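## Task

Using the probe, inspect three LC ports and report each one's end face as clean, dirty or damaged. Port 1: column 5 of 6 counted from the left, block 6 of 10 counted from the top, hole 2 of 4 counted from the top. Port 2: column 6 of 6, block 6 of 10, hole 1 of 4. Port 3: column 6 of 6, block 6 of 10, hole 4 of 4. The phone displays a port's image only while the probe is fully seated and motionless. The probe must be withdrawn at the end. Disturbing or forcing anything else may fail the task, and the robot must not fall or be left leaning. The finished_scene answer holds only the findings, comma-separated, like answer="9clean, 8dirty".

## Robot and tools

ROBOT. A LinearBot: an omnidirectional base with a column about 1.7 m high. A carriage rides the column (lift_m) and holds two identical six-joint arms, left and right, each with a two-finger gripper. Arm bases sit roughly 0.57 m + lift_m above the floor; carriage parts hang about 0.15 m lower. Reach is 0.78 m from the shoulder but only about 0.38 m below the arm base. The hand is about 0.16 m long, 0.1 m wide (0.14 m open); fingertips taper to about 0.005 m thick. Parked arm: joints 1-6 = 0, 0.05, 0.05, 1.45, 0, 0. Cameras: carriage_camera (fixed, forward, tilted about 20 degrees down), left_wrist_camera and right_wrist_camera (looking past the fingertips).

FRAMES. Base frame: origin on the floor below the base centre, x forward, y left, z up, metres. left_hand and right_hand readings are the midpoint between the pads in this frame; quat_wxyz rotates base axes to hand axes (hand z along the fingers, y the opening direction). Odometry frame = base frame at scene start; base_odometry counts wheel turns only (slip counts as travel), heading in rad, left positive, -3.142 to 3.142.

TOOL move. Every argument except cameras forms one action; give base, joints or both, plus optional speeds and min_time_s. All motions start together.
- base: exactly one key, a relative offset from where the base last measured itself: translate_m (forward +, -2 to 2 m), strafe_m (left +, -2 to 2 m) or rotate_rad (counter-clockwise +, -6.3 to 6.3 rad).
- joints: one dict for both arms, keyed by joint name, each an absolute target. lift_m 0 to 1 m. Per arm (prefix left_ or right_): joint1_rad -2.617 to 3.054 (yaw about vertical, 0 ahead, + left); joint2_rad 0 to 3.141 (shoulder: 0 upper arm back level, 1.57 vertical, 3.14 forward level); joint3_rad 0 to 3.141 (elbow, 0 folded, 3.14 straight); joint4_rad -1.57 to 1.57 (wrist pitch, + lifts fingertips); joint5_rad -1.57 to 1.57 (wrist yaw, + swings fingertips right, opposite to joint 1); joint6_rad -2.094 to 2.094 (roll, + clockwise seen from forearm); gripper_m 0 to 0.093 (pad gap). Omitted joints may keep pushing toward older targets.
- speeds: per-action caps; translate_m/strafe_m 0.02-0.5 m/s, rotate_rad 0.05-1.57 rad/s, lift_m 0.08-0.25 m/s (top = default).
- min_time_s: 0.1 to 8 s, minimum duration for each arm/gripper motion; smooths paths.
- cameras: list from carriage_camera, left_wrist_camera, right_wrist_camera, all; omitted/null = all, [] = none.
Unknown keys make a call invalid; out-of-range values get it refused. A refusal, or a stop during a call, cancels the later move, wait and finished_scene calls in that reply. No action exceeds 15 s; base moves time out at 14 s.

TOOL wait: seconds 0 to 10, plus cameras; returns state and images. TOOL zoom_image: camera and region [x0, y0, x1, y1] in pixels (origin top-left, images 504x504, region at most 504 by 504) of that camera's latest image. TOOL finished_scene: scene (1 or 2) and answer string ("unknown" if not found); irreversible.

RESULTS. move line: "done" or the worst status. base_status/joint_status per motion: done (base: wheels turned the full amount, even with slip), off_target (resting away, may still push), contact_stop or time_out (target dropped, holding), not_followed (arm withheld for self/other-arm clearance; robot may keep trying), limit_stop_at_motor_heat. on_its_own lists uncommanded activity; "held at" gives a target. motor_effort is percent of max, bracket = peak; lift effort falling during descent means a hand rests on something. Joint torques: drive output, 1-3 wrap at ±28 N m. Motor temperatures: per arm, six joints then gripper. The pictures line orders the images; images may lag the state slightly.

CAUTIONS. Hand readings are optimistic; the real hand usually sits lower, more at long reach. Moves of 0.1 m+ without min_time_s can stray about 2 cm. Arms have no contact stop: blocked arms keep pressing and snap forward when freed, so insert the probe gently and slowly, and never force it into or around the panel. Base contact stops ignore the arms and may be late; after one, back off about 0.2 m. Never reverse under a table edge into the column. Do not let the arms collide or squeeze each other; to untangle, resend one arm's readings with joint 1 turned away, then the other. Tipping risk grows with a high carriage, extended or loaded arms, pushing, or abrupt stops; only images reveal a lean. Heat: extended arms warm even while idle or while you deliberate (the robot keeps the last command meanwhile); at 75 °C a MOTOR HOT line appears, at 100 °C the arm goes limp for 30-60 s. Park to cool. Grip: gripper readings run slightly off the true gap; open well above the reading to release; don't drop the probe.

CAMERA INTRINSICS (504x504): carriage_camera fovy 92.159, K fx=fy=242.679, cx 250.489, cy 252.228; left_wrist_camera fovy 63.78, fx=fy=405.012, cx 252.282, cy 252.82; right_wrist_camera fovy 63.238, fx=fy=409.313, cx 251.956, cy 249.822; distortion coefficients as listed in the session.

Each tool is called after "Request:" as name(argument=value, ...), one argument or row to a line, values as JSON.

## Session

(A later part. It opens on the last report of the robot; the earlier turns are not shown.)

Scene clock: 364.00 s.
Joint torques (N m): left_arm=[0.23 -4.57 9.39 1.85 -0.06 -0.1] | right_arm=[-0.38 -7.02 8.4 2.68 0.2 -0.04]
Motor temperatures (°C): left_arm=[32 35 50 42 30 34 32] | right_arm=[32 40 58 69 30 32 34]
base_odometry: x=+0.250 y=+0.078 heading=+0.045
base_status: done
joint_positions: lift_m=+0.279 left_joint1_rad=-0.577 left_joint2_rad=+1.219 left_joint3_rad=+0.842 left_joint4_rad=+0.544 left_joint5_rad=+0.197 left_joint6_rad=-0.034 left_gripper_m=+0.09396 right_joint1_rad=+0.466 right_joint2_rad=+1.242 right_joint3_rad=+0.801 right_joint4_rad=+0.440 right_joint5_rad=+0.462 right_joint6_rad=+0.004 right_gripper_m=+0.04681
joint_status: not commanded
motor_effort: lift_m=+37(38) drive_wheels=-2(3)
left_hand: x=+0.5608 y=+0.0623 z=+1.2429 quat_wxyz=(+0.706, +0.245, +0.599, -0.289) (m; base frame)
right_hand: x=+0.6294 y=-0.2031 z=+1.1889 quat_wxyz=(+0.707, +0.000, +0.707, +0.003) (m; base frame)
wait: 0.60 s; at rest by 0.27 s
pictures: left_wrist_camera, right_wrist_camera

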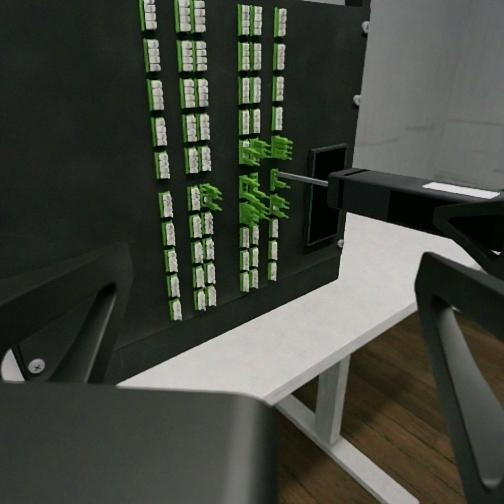

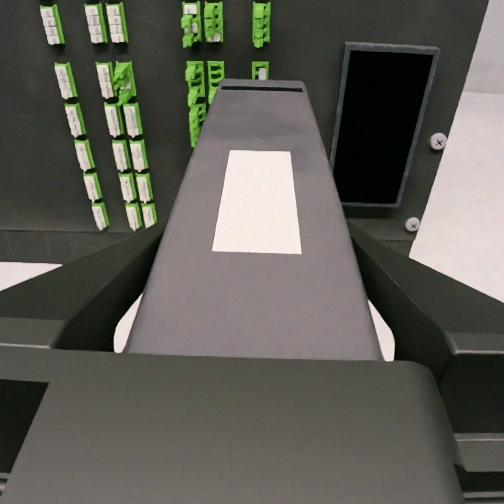

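Request:
move(
  base={"strafe_m": 0.001},
  speeds={"strafe_m": 0.02},
  cameras=[],
)

Request:
move(
  base={"translate_m": 0.001},
  speeds={"translate_m": 0.02},
  cameras=[],
)

Request:
wait(
  seconds=0.6,
  cameras=["right_wrist_camera"],
)

Request:
zoom_image(
  camera="right_wrist_camera",
  region=[240, 40, 290, 90],
)

Scene clock: 367.93 s.
Joint torques (N m): left_arm=[0.24 -4.45 9.29 1.86 -0.06 -0.09] | right_arm=[-0.24 -6.99 8.46 2.68 0.2 -0.04]
Motor temperatures (°C): left_arm=[32 35 50 42 30 34 32] | right_arm=[32 41 58 69 30 32 34]
move: done
base_odometry: x=+0.250 y=+0.079 heading=+0.045
base_status: done
joint_positions: lift_m=+0.279 left_joint1_rad=-0.577 left_joint2_rad=+1.219 left_joint3_rad=+0.842 left_joint4_rad=+0.544 left_joint5_rad=+0.197 left_joint6_rad=-0.034 left_gripper_m=+0.09396 right_joint1_rad=+0.465 right_joint2_rad=+1.242 right_joint3_rad=+0.801 right_joint4_rad=+0.440 right_joint5_rad=+0.461 right_joint6_rad=+0.004 right_gripper_m=+0.04681
joint_status: not commanded
motor_effort: lift_m=+38(38) drive_wheels=+0(1)
left_hand: x=+0.5608 y=+0.0623 z=+1.2429 quat_wxyz=(+0.706, +0.245, +0.599, -0.289) (m; base frame)
right_hand: x=+0.6294 y=-0.2031 z=+1.1889 quat_wxyz=(+0.707, +0.000, +0.707, +0.003) (m; base frame)
pictures: none
No camera images: "cameras" was empty.

Scene clock: 368.40 s.
Joint torques (N m): left_arm=[0.32 -4.62 9.36 1.88 -0.03 -0.12] | right_arm=[-0.23 -6.98 8.39 2.65 0.22 -0.06]
Motor temperatures (°C): left_arm=[32 35 50 42 30 34 32] | right_arm=[32 41 58 69 30 32 34]
move: done
base_odometry: x=+0.251 y=+0.079 heading=+0.045
base_status: done
joint_positions: lift_m=+0.279 left_joint1_rad=-0.577 left_joint2_rad=+1.219 left_joint3_rad=+0.842 left_joint4_rad=+0.544 left_joint5_rad=+0.197 left_joint6_rad=-0.034 left_gripper_m=+0.09396 right_joint1_rad=+0.465 right_joint2_rad=+1.242 right_joint3_rad=+0.801 right_joint4_rad=+0.439 right_joint5_rad=+0.461 right_joint6_rad=+0.004 right_gripper_m=+0.04681
joint_status: not commanded
motor_effort: lift_m=+38(38) drive_wheels=-3(4)
left_hand: x=+0.5608 y=+0.0623 z=+1.2428 quat_wxyz=(+0.705, +0.245, +0.599, -0.289) (m; base frame)
right_hand: x=+0.6294 y=-0.2031 z=+1.1888 quat_wxyz=(+0.707, +0.000, +0.707, +0.003) (m; base frame)
pictures: none
No camera images: "cameras" was empty.

Scene clock: 369.00 s.
Joint torques (N m): left_arm=[0.29 -4.56 9.37 1.91 -0.08 -0.11] | right_arm=[-0.27 -6.83 8.42 2.69 0.2 -0.05]
Motor temperatures (°C): left_arm=[32 35 50 42 30 34 32] | right_arm=[32 41 58 70 30 32 34]
base_odometry: x=+0.251 y=+0.079 heading=+0.045
base_status: done
joint_positions: lift_m=+0.279 left_joint1_rad=-0.577 left_joint2_rad=+1.219 left_joint3_rad=+0.842 left_joint4_rad=+0.544 left_joint5_rad=+0.197 left_joint6_rad=-0.034 left_gripper_m=+0.09396 right_joint1_rad=+0.465 right_joint2_rad=+1.242 right_joint3_rad=+0.801 right_joint4_rad=+0.439 right_joint5_rad=+0.461 right_joint6_rad=+0.004 right_gripper_m=+0.04681
joint_status: not commanded
motor_effort: lift_m=+37(38) drive_wheels=+0(4)
left_hand: x=+0.5608 y=+0.0623 z=+1.2428 quat_wxyz=(+0.705, +0.245, +0.599, -0.289) (m; base frame)
right_hand: x=+0.6294 y=-0.2031 z=+1.1888 quat_wxyz=(+0.707, +0.000, +0.707, +0.003) (m; base frame)
wait: 0.60 s; at rest by 0.27 s
pictures: right_wrist_camera

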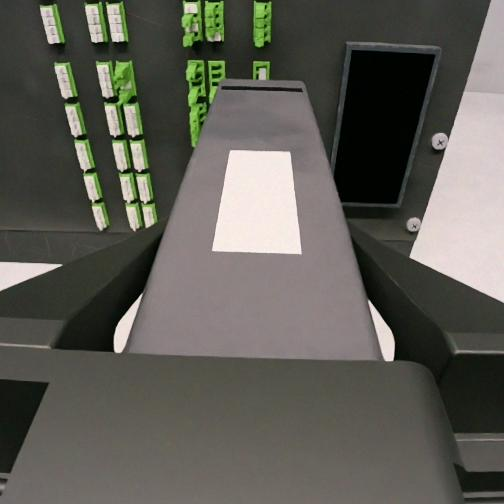

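Scaled by 10.080.

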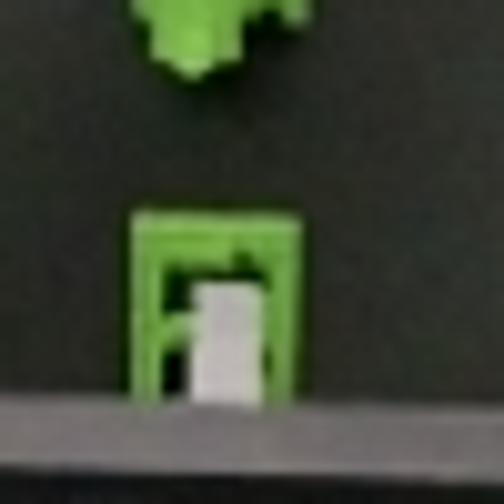

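Request:
move(
  base={"translate_m": 0.002},
  speeds={"translate_m": 0.02},
  cameras=[],
)

Request:
wait(
  seconds=0.6,
  cameras=["right_wrist_camera"],
)

Request:
zoom_image(
  camera="right_wrist_camera",
  region=[240, 40, 290, 90],
)

Scene clock: 371.13 s.
Joint torques (N m): left_arm=[0.27 -4.57 9.4 1.89 -0.05 -0.11] | right_arm=[-0.38 -6.43 8.39 2.68 0.18 -0.05]
Motor temperatures (°C): left_arm=[32 35 50 42 30 34 32] | right_arm=[32 41 58 70 30 32 34]
move: done
base_odometry: x=+0.253 y=+0.079 heading=+0.045
base_status: done
joint_positions: lift_m=+0.279 left_joint1_rad=-0.577 left_joint2_rad=+1.219 left_joint3_rad=+0.842 left_joint4_rad=+0.544 left_joint5_rad=+0.197 left_joint6_rad=-0.034 left_gripper_m=+0.09396 right_joint1_rad=+0.466 right_joint2_rad=+1.238 right_joint3_rad=+0.801 right_joint4_rad=+0.440 right_joint5_rad=+0.466 right_joint6_rad=+0.004 right_gripper_m=+0.04681
joint_status: not commanded
motor_effort: lift_m=+37(38) drive_wheels=+0(6)
left_hand: x=+0.5608 y=+0.0623 z=+1.2428 quat_wxyz=(+0.705, +0.245, +0.599, -0.289) (m; base frame)
right_hand: x=+0.6286 y=-0.2039 z=+1.1904 quat_wxyz=(+0.708, +0.002, +0.706, +0.002) (m; base frame)
pictures: none
No camera images: "cameras" was empty.

Scene clock: 371.73 s.
Joint torques (N m): left_arm=[0.32 -4.59 9.46 1.87 -0.06 -0.09] | right_arm=[-0.28 -6.41 8.39 2.68 0.15 -0.04]
Motor temperatures (°C): left_arm=[32 35 50 42 30 34 32] | right_arm=[32 41 58 70 30 32 34]
base_odometry: x=+0.253 y=+0.079 heading=+0.045
base_status: done
joint_positions: lift_m=+0.279 left_joint1_rad=-0.577 left_joint2_rad=+1.219 left_joint3_rad=+0.842 left_joint4_rad=+0.544 left_joint5_rad=+0.197 left_joint6_rad=-0.034 left_gripper_m=+0.09396 right_joint1_rad=+0.466 right_joint2_rad=+1.238 right_joint3_rad=+0.801 right_joint4_rad=+0.440 right_joint5_rad=+0.466 right_joint6_rad=+0.004 right_gripper_m=+0.04681
joint_status: not commanded
motor_effort: lift_m=+37(38) drive_wheels=+0(6)
left_hand: x=+0.5608 y=+0.0623 z=+1.2428 quat_wxyz=(+0.705, +0.245, +0.599, -0.289) (m; base frame)
right_hand: x=+0.6286 y=-0.2039 z=+1.1904 quat_wxyz=(+0.708, +0.002, +0.706, +0.002) (m; base frame)
wait: 0.60 s; at rest by 0.27 s
pictures: right_wrist_camera

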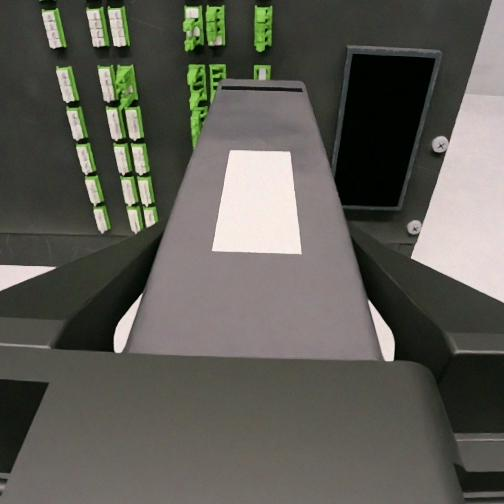

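Scaled by 10.080.

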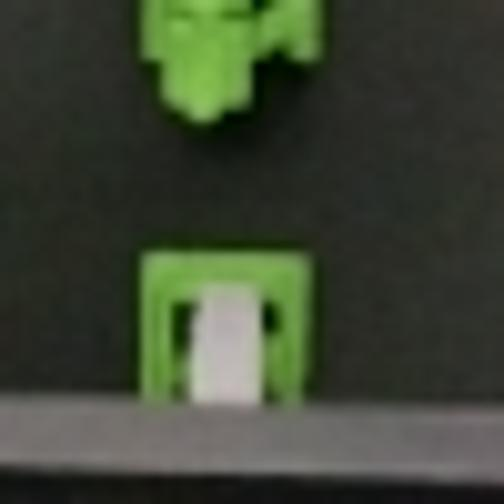

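Request:
move(
  joints={"lift_m": 0.2775, "right_joint5_rad": 0.446},
  speeds={"lift_m": 0.08},
  cameras=[],
)

Request:
wait(
  seconds=0.6,
  cameras=["right_wrist_camera"],
)

Request:
zoom_image(
  camera="right_wrist_camera",
  region=[240, 40, 290, 90],
)

Scene clock: 374.80 s.
Joint torques (N m): left_arm=[0.35 -4.53 9.37 1.88 -0.06 -0.11] | right_arm=[-0.31 -6.65 8.32 2.74 -0.03 -0.04]
Motor temperatures (°C): left_arm=[32 35 50 42 30 34 32] | right_arm=[32 41 58 70 30 32 34]
move: done
base_odometry: x=+0.253 y=+0.079 heading=+0.045
base_status: not commanded
joint_positions: lift_m=+0.278 left_joint1_rad=-0.577 left_joint2_rad=+1.219 left_joint3_rad=+0.842 left_joint4_rad=+0.544 left_joint5_rad=+0.197 left_joint6_rad=-0.034 left_gripper_m=+0.09396 right_joint1_rad=+0.466 right_joint2_rad=+1.238 right_joint3_rad=+0.801 right_joint4_rad=+0.441 right_joint5_rad=+0.460 right_joint6_rad=+0.004 right_gripper_m=+0.04681
joint_status: all done
motor_effort: lift_m=+36(37) drive_wheels=+0(0)
left_hand: x=+0.5608 y=+0.0623 z=+1.2415 quat_wxyz=(+0.706, +0.245, +0.599, -0.289) (m; base frame)
right_hand: x=+0.6286 y=-0.2030 z=+1.1892 quat_wxyz=(+0.708, +0.000, +0.706, +0.004) (m; base frame)
pictures: none
No camera images: "cameras" was empty.

Scene clock: 375.40 s.
Joint torques (N m): left_arm=[0.38 -4.52 9.33 1.87 -0.06 -0.09] | right_arm=[-0.31 -6.58 8.43 2.68 0.01 -0.05]
Motor temperatures (°C): left_arm=[32 35 50 42 30 34 32] | right_arm=[32 41 58 70 30 32 34]
base_odometry: x=+0.253 y=+0.079 heading=+0.045
base_status: not commanded
joint_positions: lift_m=+0.278 left_joint1_rad=-0.577 left_joint2_rad=+1.219 left_joint3_rad=+0.842 left_joint4_rad=+0.544 left_joint5_rad=+0.197 left_joint6_rad=-0.034 left_gripper_m=+0.09396 right_joint1_rad=+0.466 right_joint2_rad=+1.238 right_joint3_rad=+0.801 right_joint4_rad=+0.441 right_joint5_rad=+0.459 right_joint6_rad=+0.004 right_gripper_m=+0.04681
joint_status: all done
motor_effort: lift_m=+36(37) drive_wheels=+0(0)
left_hand: x=+0.5608 y=+0.0623 z=+1.2415 quat_wxyz=(+0.706, +0.245, +0.599, -0.289) (m; base frame)
right_hand: x=+0.6286 y=-0.2028 z=+1.1892 quat_wxyz=(+0.708, -0.001, +0.706, +0.005) (m; base frame)
wait: 0.60 s; at rest by 0.27 s
pictures: right_wrist_camera

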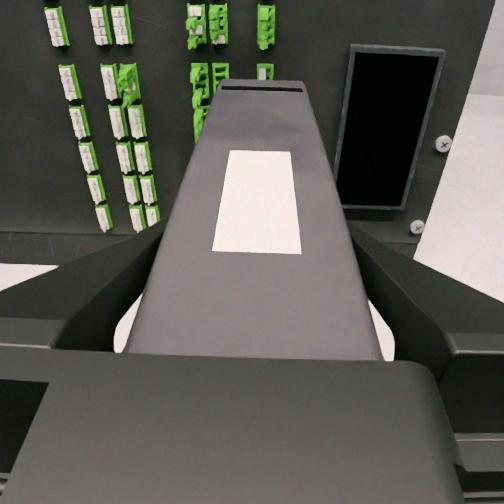

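Scaled by 10.080.

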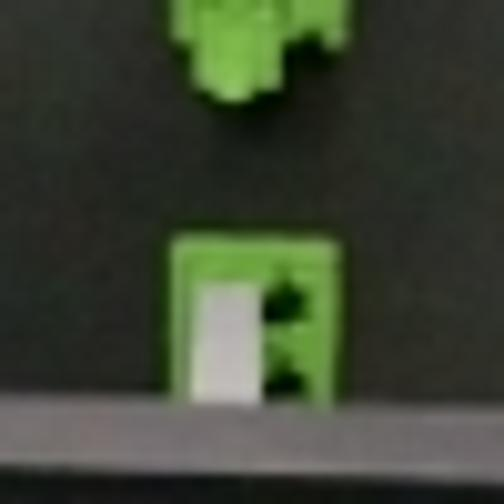

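Request:
move(
  joints={"right_joint5_rad": 0.474},
  cameras=[],
)

Request:
wait(
  seconds=0.6,
  cameras=["right_wrist_camera"],
)

Request:
zoom_image(
  camera="right_wrist_camera",
  region=[240, 40, 290, 90],
)

Scene clock: 377.83 s.
Joint torques (N m): left_arm=[0.27 -4.59 9.39 1.87 -0.08 -0.1] | right_arm=[-0.35 -6.46 8.42 2.67 0.32 -0.03]
Motor temperatures (°C): left_arm=[32 35 50 42 30 34 32] | right_arm=[32 41 58 70 30 32 34]
move: done
base_odometry: x=+0.253 y=+0.079 heading=+0.045
base_status: not commanded
joint_positions: lift_m=+0.278 left_joint1_rad=-0.577 left_joint2_rad=+1.219 left_joint3_rad=+0.842 left_joint4_rad=+0.544 left_joint5_rad=+0.197 left_joint6_rad=-0.034 left_gripper_m=+0.09396 right_joint1_rad=+0.466 right_joint2_rad=+1.238 right_joint3_rad=+0.801 right_joint4_rad=+0.441 right_joint5_rad=+0.460 right_joint6_rad=+0.004 right_gripper_m=+0.04681
joint_status: all done
motor_effort: lift_m=+36(36) drive_wheels=+0(0)
left_hand: x=+0.5608 y=+0.0623 z=+1.2415 quat_wxyz=(+0.706, +0.245, +0.599, -0.289) (m; base frame)
right_hand: x=+0.6286 y=-0.2030 z=+1.1892 quat_wxyz=(+0.708, +0.000, +0.706, +0.004) (m; base frame)
pictures: none
No camera images: "cameras" was empty.

Scene clock: 378.43 s.
Joint torques (N m): left_arm=[0.32 -4.52 9.44 1.83 -0.05 -0.1] | right_arm=[-0.39 -6.48 8.39 2.68 0.34 -0.06]
Motor temperatures (°C): left_arm=[32 35 50 42 30 34 32] | right_arm=[32 41 58 70 30 32 34]
base_odometry: x=+0.253 y=+0.079 heading=+0.045
base_status: not commanded
joint_positions: lift_m=+0.278 left_joint1_rad=-0.577 left_joint2_rad=+1.219 left_joint3_rad=+0.842 left_joint4_rad=+0.544 left_joint5_rad=+0.197 left_joint6_rad=-0.034 left_gripper_m=+0.09396 right_joint1_rad=+0.466 right_joint2_rad=+1.238 right_joint3_rad=+0.801 right_joint4_rad=+0.441 right_joint5_rad=+0.460 right_joint6_rad=+0.004 right_gripper_m=+0.04681
joint_status: all done
motor_effort: lift_m=+36(36) drive_wheels=+0(0)
left_hand: x=+0.5608 y=+0.0623 z=+1.2415 quat_wxyz=(+0.706, +0.245, +0.599, -0.289) (m; base frame)
right_hand: x=+0.6286 y=-0.2030 z=+1.1892 quat_wxyz=(+0.708, +0.000, +0.706, +0.004) (m; base frame)
wait: 0.60 s; at rest by 0.27 s
pictures: right_wrist_camera

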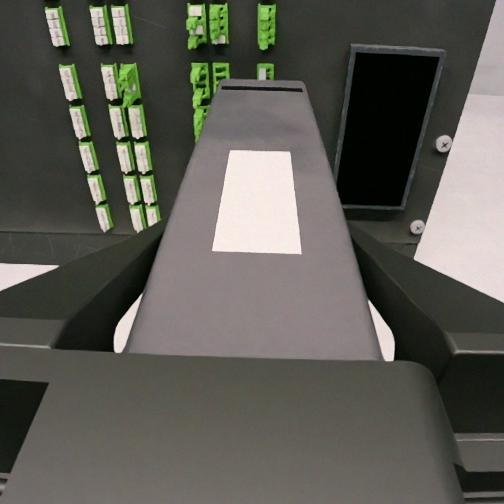

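Scaled by 10.080.

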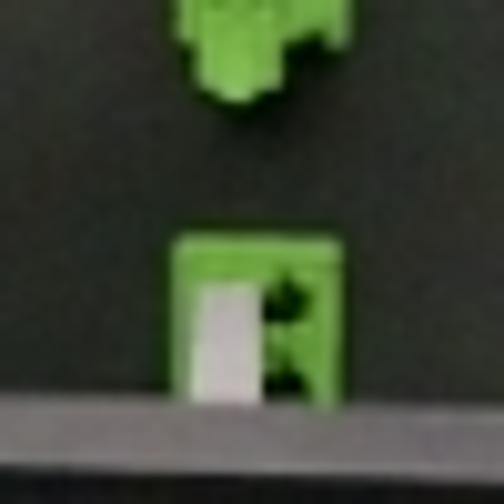

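Request:
move(
  joints={"right_joint5_rad": 0.48},
  cameras=[],
)

Request:
wait(
  seconds=0.6,
  cameras=["right_wrist_camera"],
)

Request:
zoom_image(
  camera="right_wrist_camera",
  region=[240, 40, 290, 90],
)

Scene clock: 381.47 s.
Joint torques (N m): left_arm=[0.28 -4.62 9.4 1.88 -0.06 -0.12] | right_arm=[-0.38 -6.48 8.49 2.66 0.37 -0.06]
Motor temperatures (°C): left_arm=[32 35 50 42 30 34 32] | right_arm=[32 40 58 70 30 32 35]
move: done
base_odometry: x=+0.253 y=+0.079 heading=+0.045
base_status: not commanded
joint_positions: lift_m=+0.278 left_joint1_rad=-0.577 left_joint2_rad=+1.219 left_joint3_rad=+0.842 left_joint4_rad=+0.544 left_joint5_rad=+0.197 left_joint6_rad=-0.034 left_gripper_m=+0.09396 right_joint1_rad=+0.466 right_joint2_rad=+1.238 right_joint3_rad=+0.801 right_joint4_rad=+0.441 right_joint5_rad=+0.464 right_joint6_rad=+0.004 right_gripper_m=+0.04681
joint_status: all done
motor_effort: lift_m=+36(36) drive_wheels=+0(0)
left_hand: x=+0.5608 y=+0.0623 z=+1.2415 quat_wxyz=(+0.706, +0.245, +0.599, -0.289) (m; base frame)
right_hand: x=+0.6286 y=-0.2035 z=+1.1892 quat_wxyz=(+0.708, +0.001, +0.706, +0.003) (m; base frame)
pictures: none
No camera images: "cameras" was empty.

Scene clock: 382.07 s.
Joint torques (N m): left_arm=[0.28 -4.59 9.39 1.87 -0.07 -0.11] | right_arm=[-0.42 -6.53 8.51 2.68 0.39 -0.03]
Motor temperatures (°C): left_arm=[32 35 50 42 30 34 32] | right_arm=[32 40 58 70 30 32 35]
base_odometry: x=+0.253 y=+0.079 heading=+0.045
base_status: not commanded
joint_positions: lift_m=+0.278 left_joint1_rad=-0.577 left_joint2_rad=+1.219 left_joint3_rad=+0.842 left_joint4_rad=+0.544 left_joint5_rad=+0.197 left_joint6_rad=-0.034 left_gripper_m=+0.09396 right_joint1_rad=+0.466 right_joint2_rad=+1.238 right_joint3_rad=+0.801 right_joint4_rad=+0.441 right_joint5_rad=+0.464 right_joint6_rad=+0.004 right_gripper_m=+0.04681
joint_status: all done
motor_effort: lift_m=+36(36) drive_wheels=+0(0)
left_hand: x=+0.5608 y=+0.0623 z=+1.2415 quat_wxyz=(+0.706, +0.245, +0.599, -0.289) (m; base frame)
right_hand: x=+0.6286 y=-0.2035 z=+1.1892 quat_wxyz=(+0.708, +0.001, +0.706, +0.003) (m; base frame)
wait: 0.60 s; at rest by 0.27 s
pictures: right_wrist_camera

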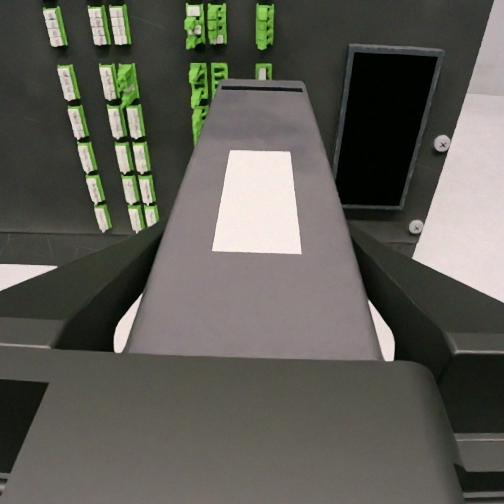

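Scaled by 10.080.

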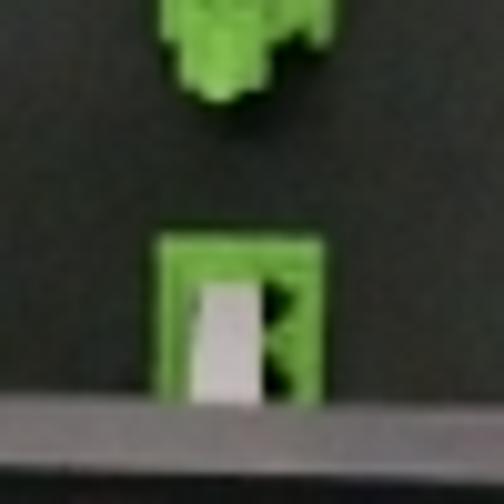

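Request:
move(
  base={"translate_m": 0.003},
  joints={"right_joint5_rad": 0.466},
  speeds={"translate_m": 0.02},
  cameras=[],
)

Request:
wait(
  seconds=0.6,
  cameras=["right_wrist_camera"],
)

Request:
zoom_image(
  camera="right_wrist_camera",
  region=[240, 40, 290, 90],
)

Scene clock: 386.17 s.
Joint torques (N m): left_arm=[0.29 -4.57 9.47 1.83 -0.04 -0.09] | right_arm=[-0.27 -6.64 8.5 2.67 0.23 -0.05]
Motor temperatures (°C): left_arm=[32 35 50 42 30 34 32] | right_arm=[32 40 58 71 30 32 35]
move: done
base_odometry: x=+0.256 y=+0.079 heading=+0.044
base_status: done
joint_positions: lift_m=+0.278 left_joint1_rad=-0.577 left_joint2_rad=+1.219 left_joint3_rad=+0.842 left_joint4_rad=+0.545 left_joint5_rad=+0.197 left_joint6_rad=-0.034 left_gripper_m=+0.09396 right_joint1_rad=+0.466 right_joint2_rad=+1.239 right_joint3_rad=+0.801 right_joint4_rad=+0.441 right_joint5_rad=+0.459 right_joint6_rad=+0.004 right_gripper_m=+0.04681
joint_status: all done
motor_effort: lift_m=+36(36) drive_wheels=-3(7)
left_hand: x=+0.5609 y=+0.0623 z=+1.2417 quat_wxyz=(+0.706, +0.245, +0.599, -0.289) (m; base frame)
right_hand: x=+0.6288 y=-0.2027 z=+1.1887 quat_wxyz=(+0.708, -0.001, +0.706, +0.004) (m; base frame)
pictures: none
No camera images: "cameras" was empty.

Scene clock: 386.77 s.
Joint torques (N m): left_arm=[0.25 -4.55 9.37 1.85 -0.05 -0.11] | right_arm=[-0.34 -6.72 8.42 2.68 0.28 -0.04]
Motor temperatures (°C): left_arm=[32 35 50 42 30 34 32] | right_arm=[32 40 58 71 30 32 35]
base_odometry: x=+0.256 y=+0.079 heading=+0.044
base_status: done
joint_positions: lift_m=+0.278 left_joint1_rad=-0.577 left_joint2_rad=+1.219 left_joint3_rad=+0.842 left_joint4_rad=+0.545 left_joint5_rad=+0.197 left_joint6_rad=-0.034 left_gripper_m=+0.09396 right_joint1_rad=+0.466 right_joint2_rad=+1.239 right_joint3_rad=+0.801 right_joint4_rad=+0.441 right_joint5_rad=+0.459 right_joint6_rad=+0.004 right_gripper_m=+0.04681
joint_status: all done
motor_effort: lift_m=+36(36) drive_wheels=-3(7)
left_hand: x=+0.5609 y=+0.0623 z=+1.2417 quat_wxyz=(+0.706, +0.245, +0.599, -0.289) (m; base frame)
right_hand: x=+0.6288 y=-0.2027 z=+1.1887 quat_wxyz=(+0.708, -0.001, +0.706, +0.004) (m; base frame)
wait: 0.60 s; at rest by 0.27 s
pictures: right_wrist_camera

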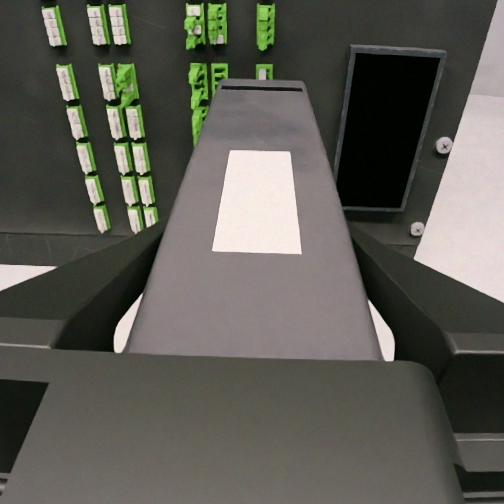

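Scaled by 10.080.

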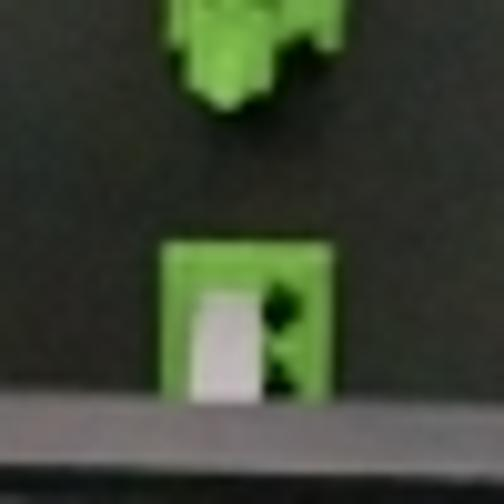

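Request:
move(
  base={"translate_m": 0.004},
  speeds={"translate_m": 0.02},
  cameras=[],
)

Request:
wait(
  seconds=3,
  cameras=["right_wrist_camera", "left_wrist_camera"],
)

Request:
zoom_image(
  camera="right_wrist_camera",
  region=[240, 40, 290, 90],
)

Request:
zoom_image(
  camera="left_wrist_camera",
  region=[256, 146, 346, 236],
)

Scene clock: 389.20 s.
Joint torques (N m): left_arm=[0.25 -4.63 9.29 1.85 -0.06 -0.09] | right_arm=[-0.64 -5.67 8.35 2.81 0.15 -0.04]
Motor temperatures (°C): left_arm=[32 35 50 42 30 34 32] | right_arm=[32 40 58 71 30 32 35]
move: done
base_odometry: x=+0.260 y=+0.079 heading=+0.044
base_status: done
joint_positions: lift_m=+0.278 left_joint1_rad=-0.577 left_joint2_rad=+1.219 left_joint3_rad=+0.842 left_joint4_rad=+0.545 left_joint5_rad=+0.197 left_joint6_rad=-0.034 left_gripper_m=+0.09396 right_joint1_rad=+0.469 right_joint2_rad=+1.229 right_joint3_rad=+0.801 right_joint4_rad=+0.429 right_joint5_rad=+0.462 right_joint6_rad=+0.004 right_gripper_m=+0.04681
joint_status: not commanded
motor_effort: lift_m=+36(36) drive_wheels=+2(5)
left_hand: x=+0.5609 y=+0.0623 z=+1.2417 quat_wxyz=(+0.706, +0.245, +0.599, -0.289) (m; base frame)
right_hand: x=+0.6267 y=-0.2029 z=+1.1899 quat_wxyz=(+0.707, -0.001, +0.707, +0.004) (m; base frame)
pictures: none
No camera images: "cameras" was empty.

Scene clock: 392.20 s.
Joint torques (N m): left_arm=[0.32 -4.56 9.42 1.86 -0.06 -0.1] | right_arm=[-0.54 -5.44 8.4 2.78 0.24 -0.04]
Motor temperatures (°C): left_arm=[32 35 50 42 30 34 32] | right_arm=[32 40 58 71 30 32 35]
base_odometry: x=+0.260 y=+0.079 heading=+0.044
base_status: done
joint_positions: lift_m=+0.278 left_joint1_rad=-0.577 left_joint2_rad=+1.219 left_joint3_rad=+0.842 left_joint4_rad=+0.545 left_joint5_rad=+0.197 left_joint6_rad=-0.034 left_gripper_m=+0.09396 right_joint1_rad=+0.469 right_joint2_rad=+1.229 right_joint3_rad=+0.801 right_joint4_rad=+0.429 right_joint5_rad=+0.462 right_joint6_rad=+0.004 right_gripper_m=+0.04681
joint_status: not commanded
motor_effort: lift_m=+36(36) drive_wheels=+2(5)
left_hand: x=+0.5609 y=+0.0623 z=+1.2417 quat_wxyz=(+0.706, +0.245, +0.599, -0.289) (m; base frame)
right_hand: x=+0.6267 y=-0.2029 z=+1.1899 quat_wxyz=(+0.707, -0.001, +0.707, +0.004) (m; base frame)
wait: 3.00 s; at rest by 0.27 s
pictures: left_wrist_camera, right_wrist_camera

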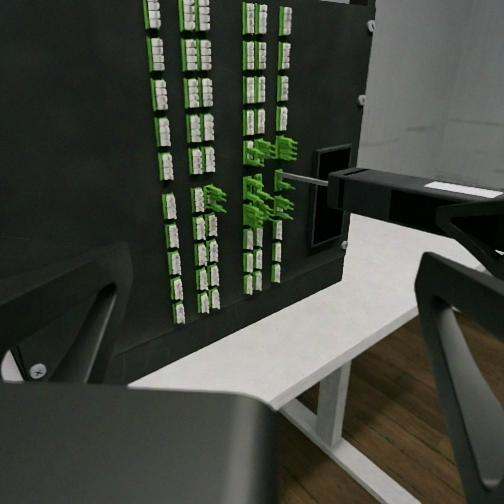

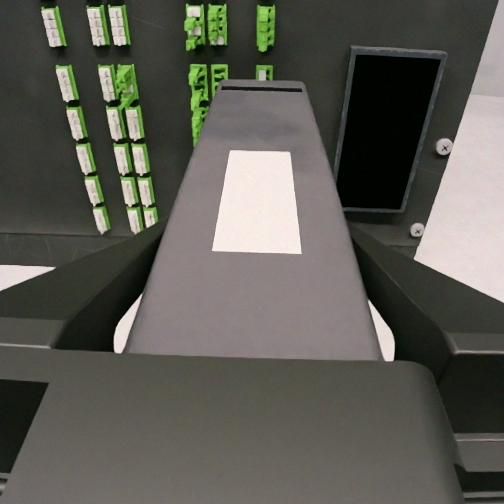

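Scaled by 10.080.

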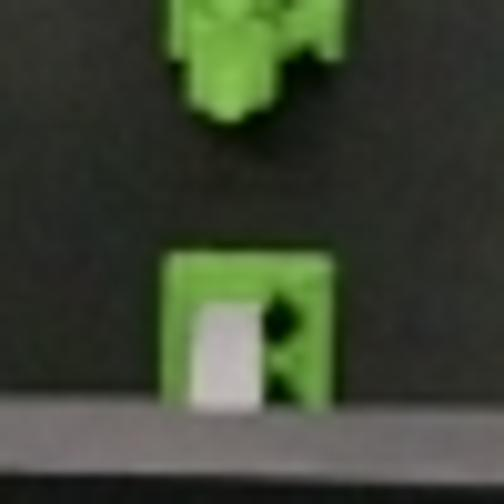

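Scaled by 5.600.

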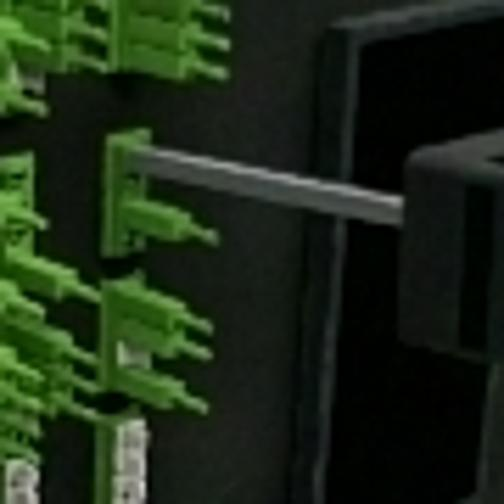

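Request:
move(
  joints={"right_joint5_rad": 0.435},
  cameras=[],
)

Request:
move(
  joints={"right_joint5_rad": 0.435, "lift_m": 0.2765},
  speeds={"lift_m": 0.08},
  cameras=[],
)

Request:
move(
  joints={"right_joint5_rad": 0.49, "lift_m": 0.2765},
  speeds={"lift_m": 0.08},
  cameras=[],
)

Request:
move(
  joints={"right_joint5_rad": 0.49, "lift_m": 0.2795},
  speeds={"lift_m": 0.08},
  cameras=[],
)

Request:
move(
  joints={"right_joint5_rad": 0.435, "lift_m": 0.2795},
  speeds={"lift_m": 0.08},
  cameras=["right_wrist_camera"],
)

Request:
zoom_image(
  camera="right_wrist_camera",
  region=[240, 40, 290, 90],
)

Scene clock: 395.40 s.
Joint torques (N m): left_arm=[0.28 -4.66 9.43 1.84 -0.06 -0.11] | right_arm=[-0.62 -5.56 8.46 2.8 -0.1 -0.04]
Motor temperatures (°C): left_arm=[32 35 50 42 30 34 32] | right_arm=[32 40 58 71 30 32 35]
move: off_target
base_odometry: x=+0.260 y=+0.079 heading=+0.044
base_status: not commanded
joint_positions: lift_m=+0.278 left_joint1_rad=-0.577 left_joint2_rad=+1.219 left_joint3_rad=+0.842 left_joint4_rad=+0.545 left_joint5_rad=+0.197 left_joint6_rad=-0.034 left_gripper_m=+0.09396 right_joint1_rad=+0.469 right_joint2_rad=+1.229 right_joint3_rad=+0.801 right_joint4_rad=+0.429 right_joint5_rad=+0.461 right_joint6_rad=+0.004 right_gripper_m=+0.04681
joint_status: right_joint5_rad off_target (ended at +0.461, target +0.435)
motor_effort: lift_m=+36(36) drive_wheels=+2(2)
left_hand: x=+0.5609 y=+0.0623 z=+1.2417 quat_wxyz=(+0.706, +0.245, +0.599, -0.289) (m; base frame)
right_hand: x=+0.6267 y=-0.2028 z=+1.1899 quat_wxyz=(+0.707, -0.001, +0.707, +0.004) (m; base frame)
pictures: none
No camera images: "cameras" was empty.

Scene clock: 395.70 s.
Joint torques (N m): left_arm=[0.28 -4.57 9.35 1.82 -0.06 -0.09] | right_arm=[-0.5 -5.44 8.64 2.79 -0.1 -0.06]
Motor temperatures (°C): left_arm=[32 35 50 42 30 34 32] | right_arm=[32 40 58 71 30 32 35]
move: off_target
base_odometry: x=+0.260 y=+0.079 heading=+0.044
base_status: not commanded
joint_positions: lift_m=+0.277 left_joint1_rad=-0.577 left_joint2_rad=+1.219 left_joint3_rad=+0.842 left_joint4_rad=+0.545 left_joint5_rad=+0.197 left_joint6_rad=-0.034 left_gripper_m=+0.09396 right_joint1_rad=+0.469 right_joint2_rad=+1.229 right_joint3_rad=+0.801 right_joint4_rad=+0.429 right_joint5_rad=+0.461 right_joint6_rad=+0.004 right_gripper_m=+0.04681
joint_status: right_joint5_rad off_target (ended at +0.461, target +0.435); the others done
motor_effort: lift_m=+36(38) drive_wheels=+2(2)
left_hand: x=+0.5609 y=+0.0623 z=+1.2406 quat_wxyz=(+0.706, +0.245, +0.599, -0.289) (m; base frame)
right_hand: x=+0.6267 y=-0.2027 z=+1.1889 quat_wxyz=(+0.707, -0.001, +0.707, +0.004) (m; base frame)
pictures: none
No camera images: "cameras" was empty.

Scene clock: 396.10 s.
Joint torques (N m): left_arm=[0.28 -4.56 9.43 1.87 -0.05 -0.1] | right_arm=[-0.59 -5.57 8.46 2.81 0.5 -0.05]
Motor temperatures (°C): left_arm=[32 35 50 42 30 34 32] | right_arm=[32 40 58 71 30 32 35]
move: off_target
base_odometry: x=+0.260 y=+0.079 heading=+0.044
base_status: not commanded
joint_positions: lift_m=+0.277 left_joint1_rad=-0.577 left_joint2_rad=+1.219 left_joint3_rad=+0.842 left_joint4_rad=+0.545 left_joint5_rad=+0.197 left_joint6_rad=-0.034 left_gripper_m=+0.09396 right_joint1_rad=+0.469 right_joint2_rad=+1.229 right_joint3_rad=+0.801 right_joint4_rad=+0.429 right_joint5_rad=+0.465 right_joint6_rad=+0.004 right_gripper_m=+0.04681
joint_status: right_joint5_rad off_target (ended at +0.465, target +0.490); the others done
motor_effort: lift_m=+36(37) drive_wheels=+2(2)
left_hand: x=+0.5609 y=+0.0623 z=+1.2406 quat_wxyz=(+0.706, +0.245, +0.599, -0.289) (m; base frame)
right_hand: x=+0.6267 y=-0.2034 z=+1.1889 quat_wxyz=(+0.707, +0.000, +0.707, +0.003) (m; base frame)
pictures: none
No camera images: "cameras" was empty.

Scene clock: 396.53 s.
Joint torques (N m): left_arm=[0.36 -4.57 9.33 1.84 -0.07 -0.09] | right_arm=[-0.38 -5.55 8.27 2.83 0.53 -0.06]
Motor temperatures (°C): left_arm=[32 35 50 42 30 34 32] | right_arm=[32 40 58 71 30 32 35]
move: off_target
base_odometry: x=+0.260 y=+0.079 heading=+0.044
base_status: not commanded
joint_positions: lift_m=+0.279 left_joint1_rad=-0.577 left_joint2_rad=+1.219 left_joint3_rad=+0.842 left_joint4_rad=+0.546 left_joint5_rad=+0.197 left_joint6_rad=-0.034 left_gripper_m=+0.09396 right_joint1_rad=+0.469 right_joint2_rad=+1.229 right_joint3_rad=+0.801 right_joint4_rad=+0.426 right_joint5_rad=+0.465 right_joint6_rad=+0.004 right_gripper_m=+0.04681
joint_status: right_joint5_rad off_target (ended at +0.465, target +0.490); the others done
motor_effort: lift_m=+49(56) drive_wheels=+1(2)
left_hand: x=+0.5608 y=+0.0624 z=+1.2431 quat_wxyz=(+0.706, +0.245, +0.598, -0.289) (m; base frame)
right_hand: x=+0.6267 y=-0.2035 z=+1.1904 quat_wxyz=(+0.707, +0.000, +0.708, +0.003) (m; base frame)
pictures: none
No camera images: "cameras" was empty.

Scene clock: 396.93 s.
Joint torques (N m): left_arm=[0.24 -4.53 9.44 1.84 -0.07 -0.11] | right_arm=[-0.61 -5.45 8.39 2.84 -0.12 -0.04]
Motor temperatures (°C): left_arm=[32 35 50 42 30 34 32] | right_arm=[32 40 58 71 30 32 35]
move: off_target
base_odometry: x=+0.260 y=+0.079 heading=+0.044
base_status: not commanded
joint_positions: lift_m=+0.279 left_joint1_rad=-0.577 left_joint2_rad=+1.219 left_joint3_rad=+0.842 left_joint4_rad=+0.546 left_joint5_rad=+0.197 left_joint6_rad=-0.034 left_gripper_m=+0.09396 right_joint1_rad=+0.469 right_joint2_rad=+1.229 right_joint3_rad=+0.801 right_joint4_rad=+0.426 right_joint5_rad=+0.461 right_joint6_rad=+0.004 right_gripper_m=+0.04681
joint_status: right_joint5_rad off_target (ended at +0.461, target +0.435); the others done
motor_effort: lift_m=+49(49) drive_wheels=+1(1)
left_hand: x=+0.5608 y=+0.0624 z=+1.2431 quat_wxyz=(+0.706, +0.245, +0.598, -0.289) (m; base frame)
right_hand: x=+0.6267 y=-0.2028 z=+1.1904 quat_wxyz=(+0.707, -0.002, +0.708, +0.004) (m; base frame)
pictures: right_wrist_camera

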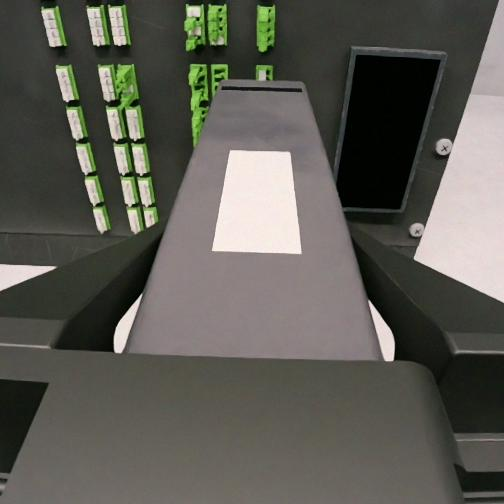

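Scaled by 10.080.

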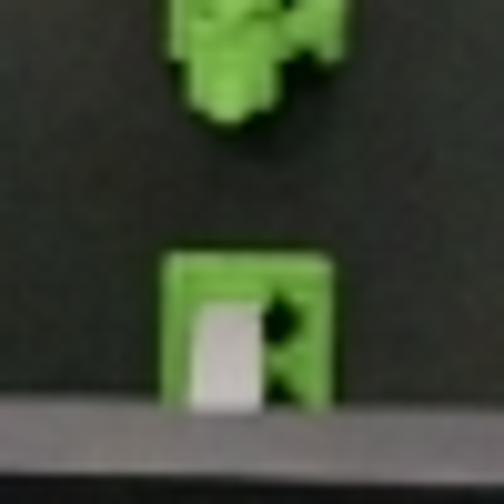

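Request:
move(
  joints={"right_joint5_rad": 0.463, "lift_m": 0.278},
  base={"translate_m": 0.005},
  speeds={"lift_m": 0.08, "translate_m": 0.02},
  cameras=[],
)

Request:
wait(
  seconds=2,
)

Request:
zoom_image(
  camera="right_wrist_camera",
  region=[240, 40, 290, 90],
)

Request:
zoom_image(
  camera="left_wrist_camera",
  region=[256, 146, 306, 196],
)

Scene clock: 404.33 s.
Joint torques (N m): left_arm=[0.29 -4.48 9.42 1.82 -0.07 -0.1] | right_arm=[-1.09 -3.74 8.42 3.03 0.11 -0.04]
Motor temperatures (°C): left_arm=[32 35 50 42 30 34 32] | right_arm=[32 40 58 71 30 32 35]
move: done
base_odometry: x=+0.265 y=+0.080 heading=+0.044
base_status: done
joint_positions: lift_m=+0.278 left_joint1_rad=-0.577 left_joint2_rad=+1.219 left_joint3_rad=+0.842 left_joint4_rad=+0.546 left_joint5_rad=+0.197 left_joint6_rad=-0.034 left_gripper_m=+0.09396 right_joint1_rad=+0.476 right_joint2_rad=+1.211 right_joint3_rad=+0.801 right_joint4_rad=+0.404 right_joint5_rad=+0.468 right_joint6_rad=+0.004 right_gripper_m=+0.04681
joint_status: all done
motor_effort: lift_m=+37(37) drive_wheels=+3(8)
left_hand: x=+0.5608 y=+0.0623 z=+1.2423 quat_wxyz=(+0.706, +0.245, +0.598, -0.289) (m; base frame)
right_hand: x=+0.6226 y=-0.2028 z=+1.1918 quat_wxyz=(+0.706, -0.002, +0.709, +0.003) (m; base frame)
pictures: none
No camera images: "cameras" was empty.

Scene clock: 406.33 s.
Joint torques (N m): left_arm=[0.23 -4.59 9.37 1.86 -0.05 -0.09] | right_arm=[-1.05 -3.59 8.36 3.05 0.15 -0.04]
Motor temperatures (°C): left_arm=[32 35 50 42 30 34 32] | right_arm=[32 40 58 72 30 32 35]
base_odometry: x=+0.265 y=+0.080 heading=+0.044
base_status: done
joint_positions: lift_m=+0.278 left_joint1_rad=-0.577 left_joint2_rad=+1.219 left_joint3_rad=+0.842 left_joint4_rad=+0.546 left_joint5_rad=+0.197 left_joint6_rad=-0.034 left_gripper_m=+0.09396 right_joint1_rad=+0.476 right_joint2_rad=+1.211 right_joint3_rad=+0.801 right_joint4_rad=+0.404 right_joint5_rad=+0.468 right_joint6_rad=+0.004 right_gripper_m=+0.04681
joint_status: all done
motor_effort: lift_m=+37(37) drive_wheels=+3(8)
left_hand: x=+0.5608 y=+0.0623 z=+1.2423 quat_wxyz=(+0.706, +0.245, +0.598, -0.289) (m; base frame)
right_hand: x=+0.6226 y=-0.2028 z=+1.1918 quat_wxyz=(+0.706, -0.002, +0.709, +0.003) (m; base frame)
wait: 2.00 s; at rest by 0.27 s
pictures: carriage_camera, left_wrist_camera, right_wrist_camera

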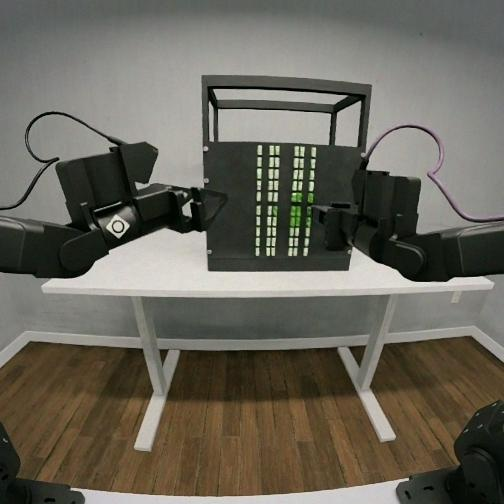

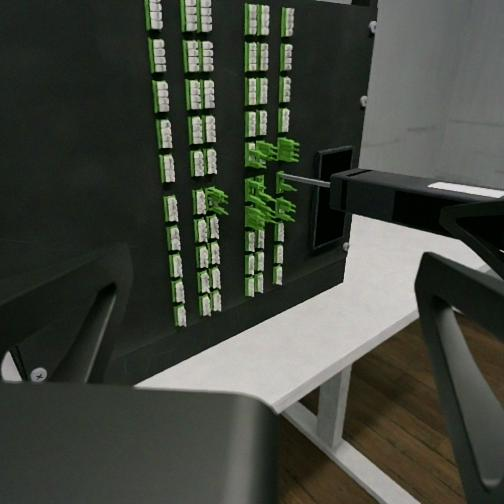

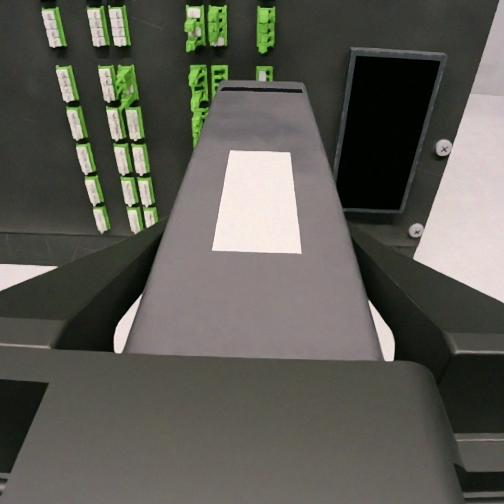

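Scaled by 10.080.

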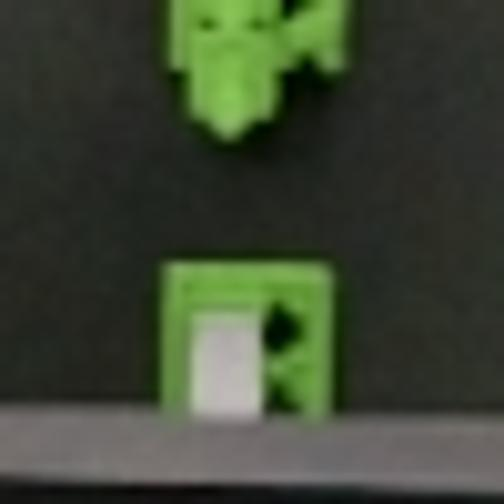

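Scaled by 10.080.

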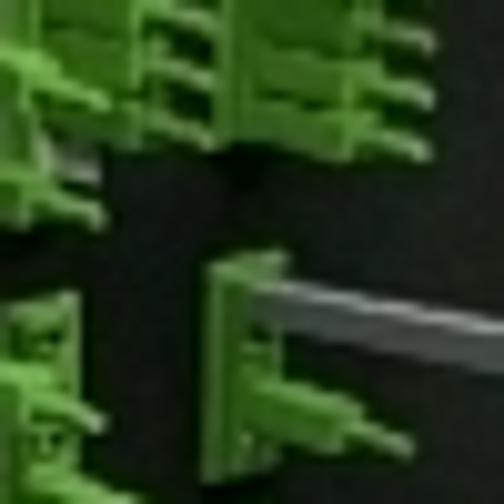

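Request:
move(
  base={"translate_m": -0.06},
  speeds={"translate_m": 0.05},
  cameras=[],
)

Request:
move(
  joints={"right_joint4_rad": 0.555, "lift_m": 0.25},
  min_time_s=1,
  cameras=[],
)

Request:
wait(
  seconds=1,
  cameras=["right_wrist_camera", "left_wrist_camera"],
)

Request:
zoom_image(
  camera="right_wrist_camera",
  region=[220, 0, 320, 100],
)

Request:
zoom_image(
  camera="left_wrist_camera",
  region=[240, 110, 360, 230],
)

Scene clock: 423.80 s.
Joint torques (N m): left_arm=[0.38 -4.51 9.4 1.85 -0.06 -0.09] | right_arm=[0.01 -7.31 8.35 2.65 0.33 -0.05]
Motor temperatures (°C): left_arm=[32 35 51 42 30 34 32] | right_arm=[32 39 59 73 30 32 35]
move: done
base_odometry: x=+0.205 y=+0.077 heading=+0.044
base_status: done
joint_positions: lift_m=+0.278 left_joint1_rad=-0.577 left_joint2_rad=+1.219 left_joint3_rad=+0.842 left_joint4_rad=+0.546 left_joint5_rad=+0.197 left_joint6_rad=-0.034 left_gripper_m=+0.09396 right_joint1_rad=+0.465 right_joint2_rad=+1.245 right_joint3_rad=+0.801 right_joint4_rad=+0.446 right_joint5_rad=+0.450 right_joint6_rad=+0.004 right_gripper_m=+0.04681
joint_status: not commanded
on_its_own: right_joint4_rad moved +0.042 toward your old target +0.495
motor_effort: lift_m=+37(37) drive_wheels=-4(9)
left_hand: x=+0.5608 y=+0.0623 z=+1.2423 quat_wxyz=(+0.706, +0.245, +0.598, -0.289) (m; base frame)
right_hand: x=+0.6300 y=-0.2012 z=+1.1881 quat_wxyz=(+0.708, -0.003, +0.706, +0.007) (m; base frame)
pictures: none
No camera images: "cameras" was empty.

Scene clock: 425.10 s.
Joint torques (N m): left_arm=[0.32 -4.57 9.37 1.9 -0.05 -0.11] | right_arm=[-0.29 -7.13 8.47 2.83 0.32 -0.03]
Motor temperatures (°C): left_arm=[32 35 51 42 30 34 32] | right_arm=[32 39 59 73 30 32 35]
move: off_target
base_odometry: x=+0.205 y=+0.077 heading=+0.044
base_status: not commanded
joint_positions: lift_m=+0.250 left_joint1_rad=-0.577 left_joint2_rad=+1.219 left_joint3_rad=+0.841 left_joint4_rad=+0.541 left_joint5_rad=+0.197 left_joint6_rad=-0.034 left_gripper_m=+0.09396 right_joint1_rad=+0.465 right_joint2_rad=+1.244 right_joint3_rad=+0.801 right_joint4_rad=+0.482 right_joint5_rad=+0.452 right_joint6_rad=+0.004 right_gripper_m=+0.04681
joint_status: right_joint4_rad off_target (ended at +0.482, target +0.555); the others done
motor_effort: lift_m=+39(42) drive_wheels=-5(5)
left_hand: x=+0.5611 y=+0.0622 z=+1.2127 quat_wxyz=(+0.704, +0.245, +0.600, -0.289) (m; base frame)
right_hand: x=+0.6297 y=-0.2016 z=+1.1685 quat_wxyz=(+0.720, +0.003, +0.694, +0.012) (m; base frame)
pictures: none
No camera images: "cameras" was empty.

Scene clock: 426.10 s.
Joint torques (N m): left_arm=[0.29 -4.53 9.46 1.9 -0.06 -0.11] | right_arm=[-0.25 -7.21 8.36 2.83 0.31 -0.03]
Motor temperatures (°C): left_arm=[32 35 51 42 30 34 32] | right_arm=[32 39 59 73 30 32 35]
base_odometry: x=+0.205 y=+0.077 heading=+0.044
base_status: not commanded
joint_positions: lift_m=+0.250 left_joint1_rad=-0.577 left_joint2_rad=+1.219 left_joint3_rad=+0.841 left_joint4_rad=+0.541 left_joint5_rad=+0.197 left_joint6_rad=-0.034 left_gripper_m=+0.09396 right_joint1_rad=+0.465 right_joint2_rad=+1.244 right_joint3_rad=+0.801 right_joint4_rad=+0.483 right_joint5_rad=+0.452 right_joint6_rad=+0.004 right_gripper_m=+0.04681
joint_status: right_joint4_rad off_target (ended at +0.482, target +0.555); the others done
motor_effort: lift_m=+39(42) drive_wheels=-5(5)
left_hand: x=+0.5611 y=+0.0622 z=+1.2127 quat_wxyz=(+0.704, +0.245, +0.600, -0.289) (m; base frame)
right_hand: x=+0.6297 y=-0.2016 z=+1.1687 quat_wxyz=(+0.720, +0.003, +0.694, +0.012) (m; base frame)
wait: 1.00 s; at rest by 0.27 s
pictures: left_wrist_camera, right_wrist_camera

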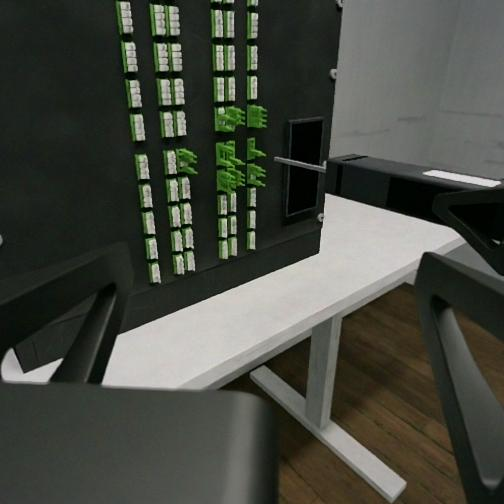

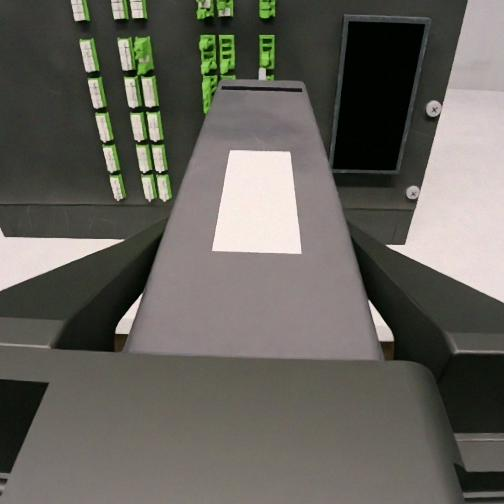

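Scaled by 5.040.

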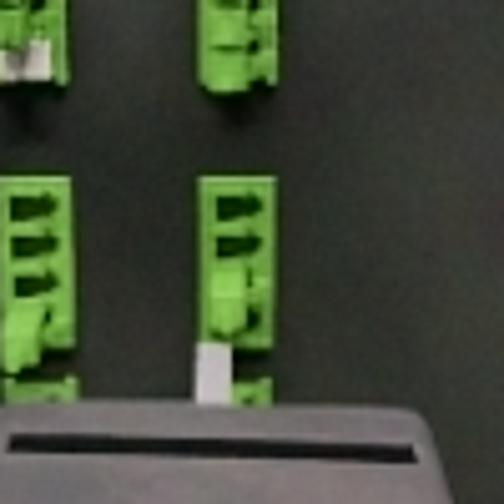

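Scaled by 4.200.

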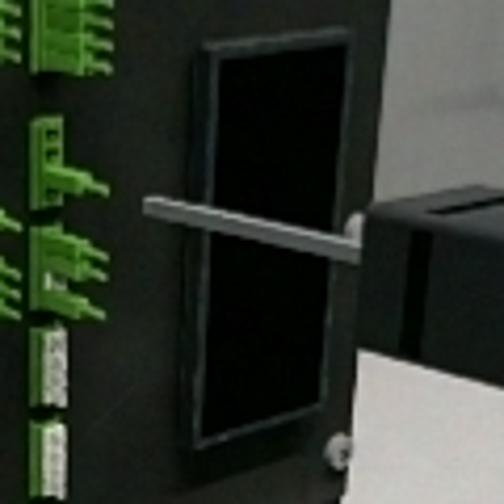

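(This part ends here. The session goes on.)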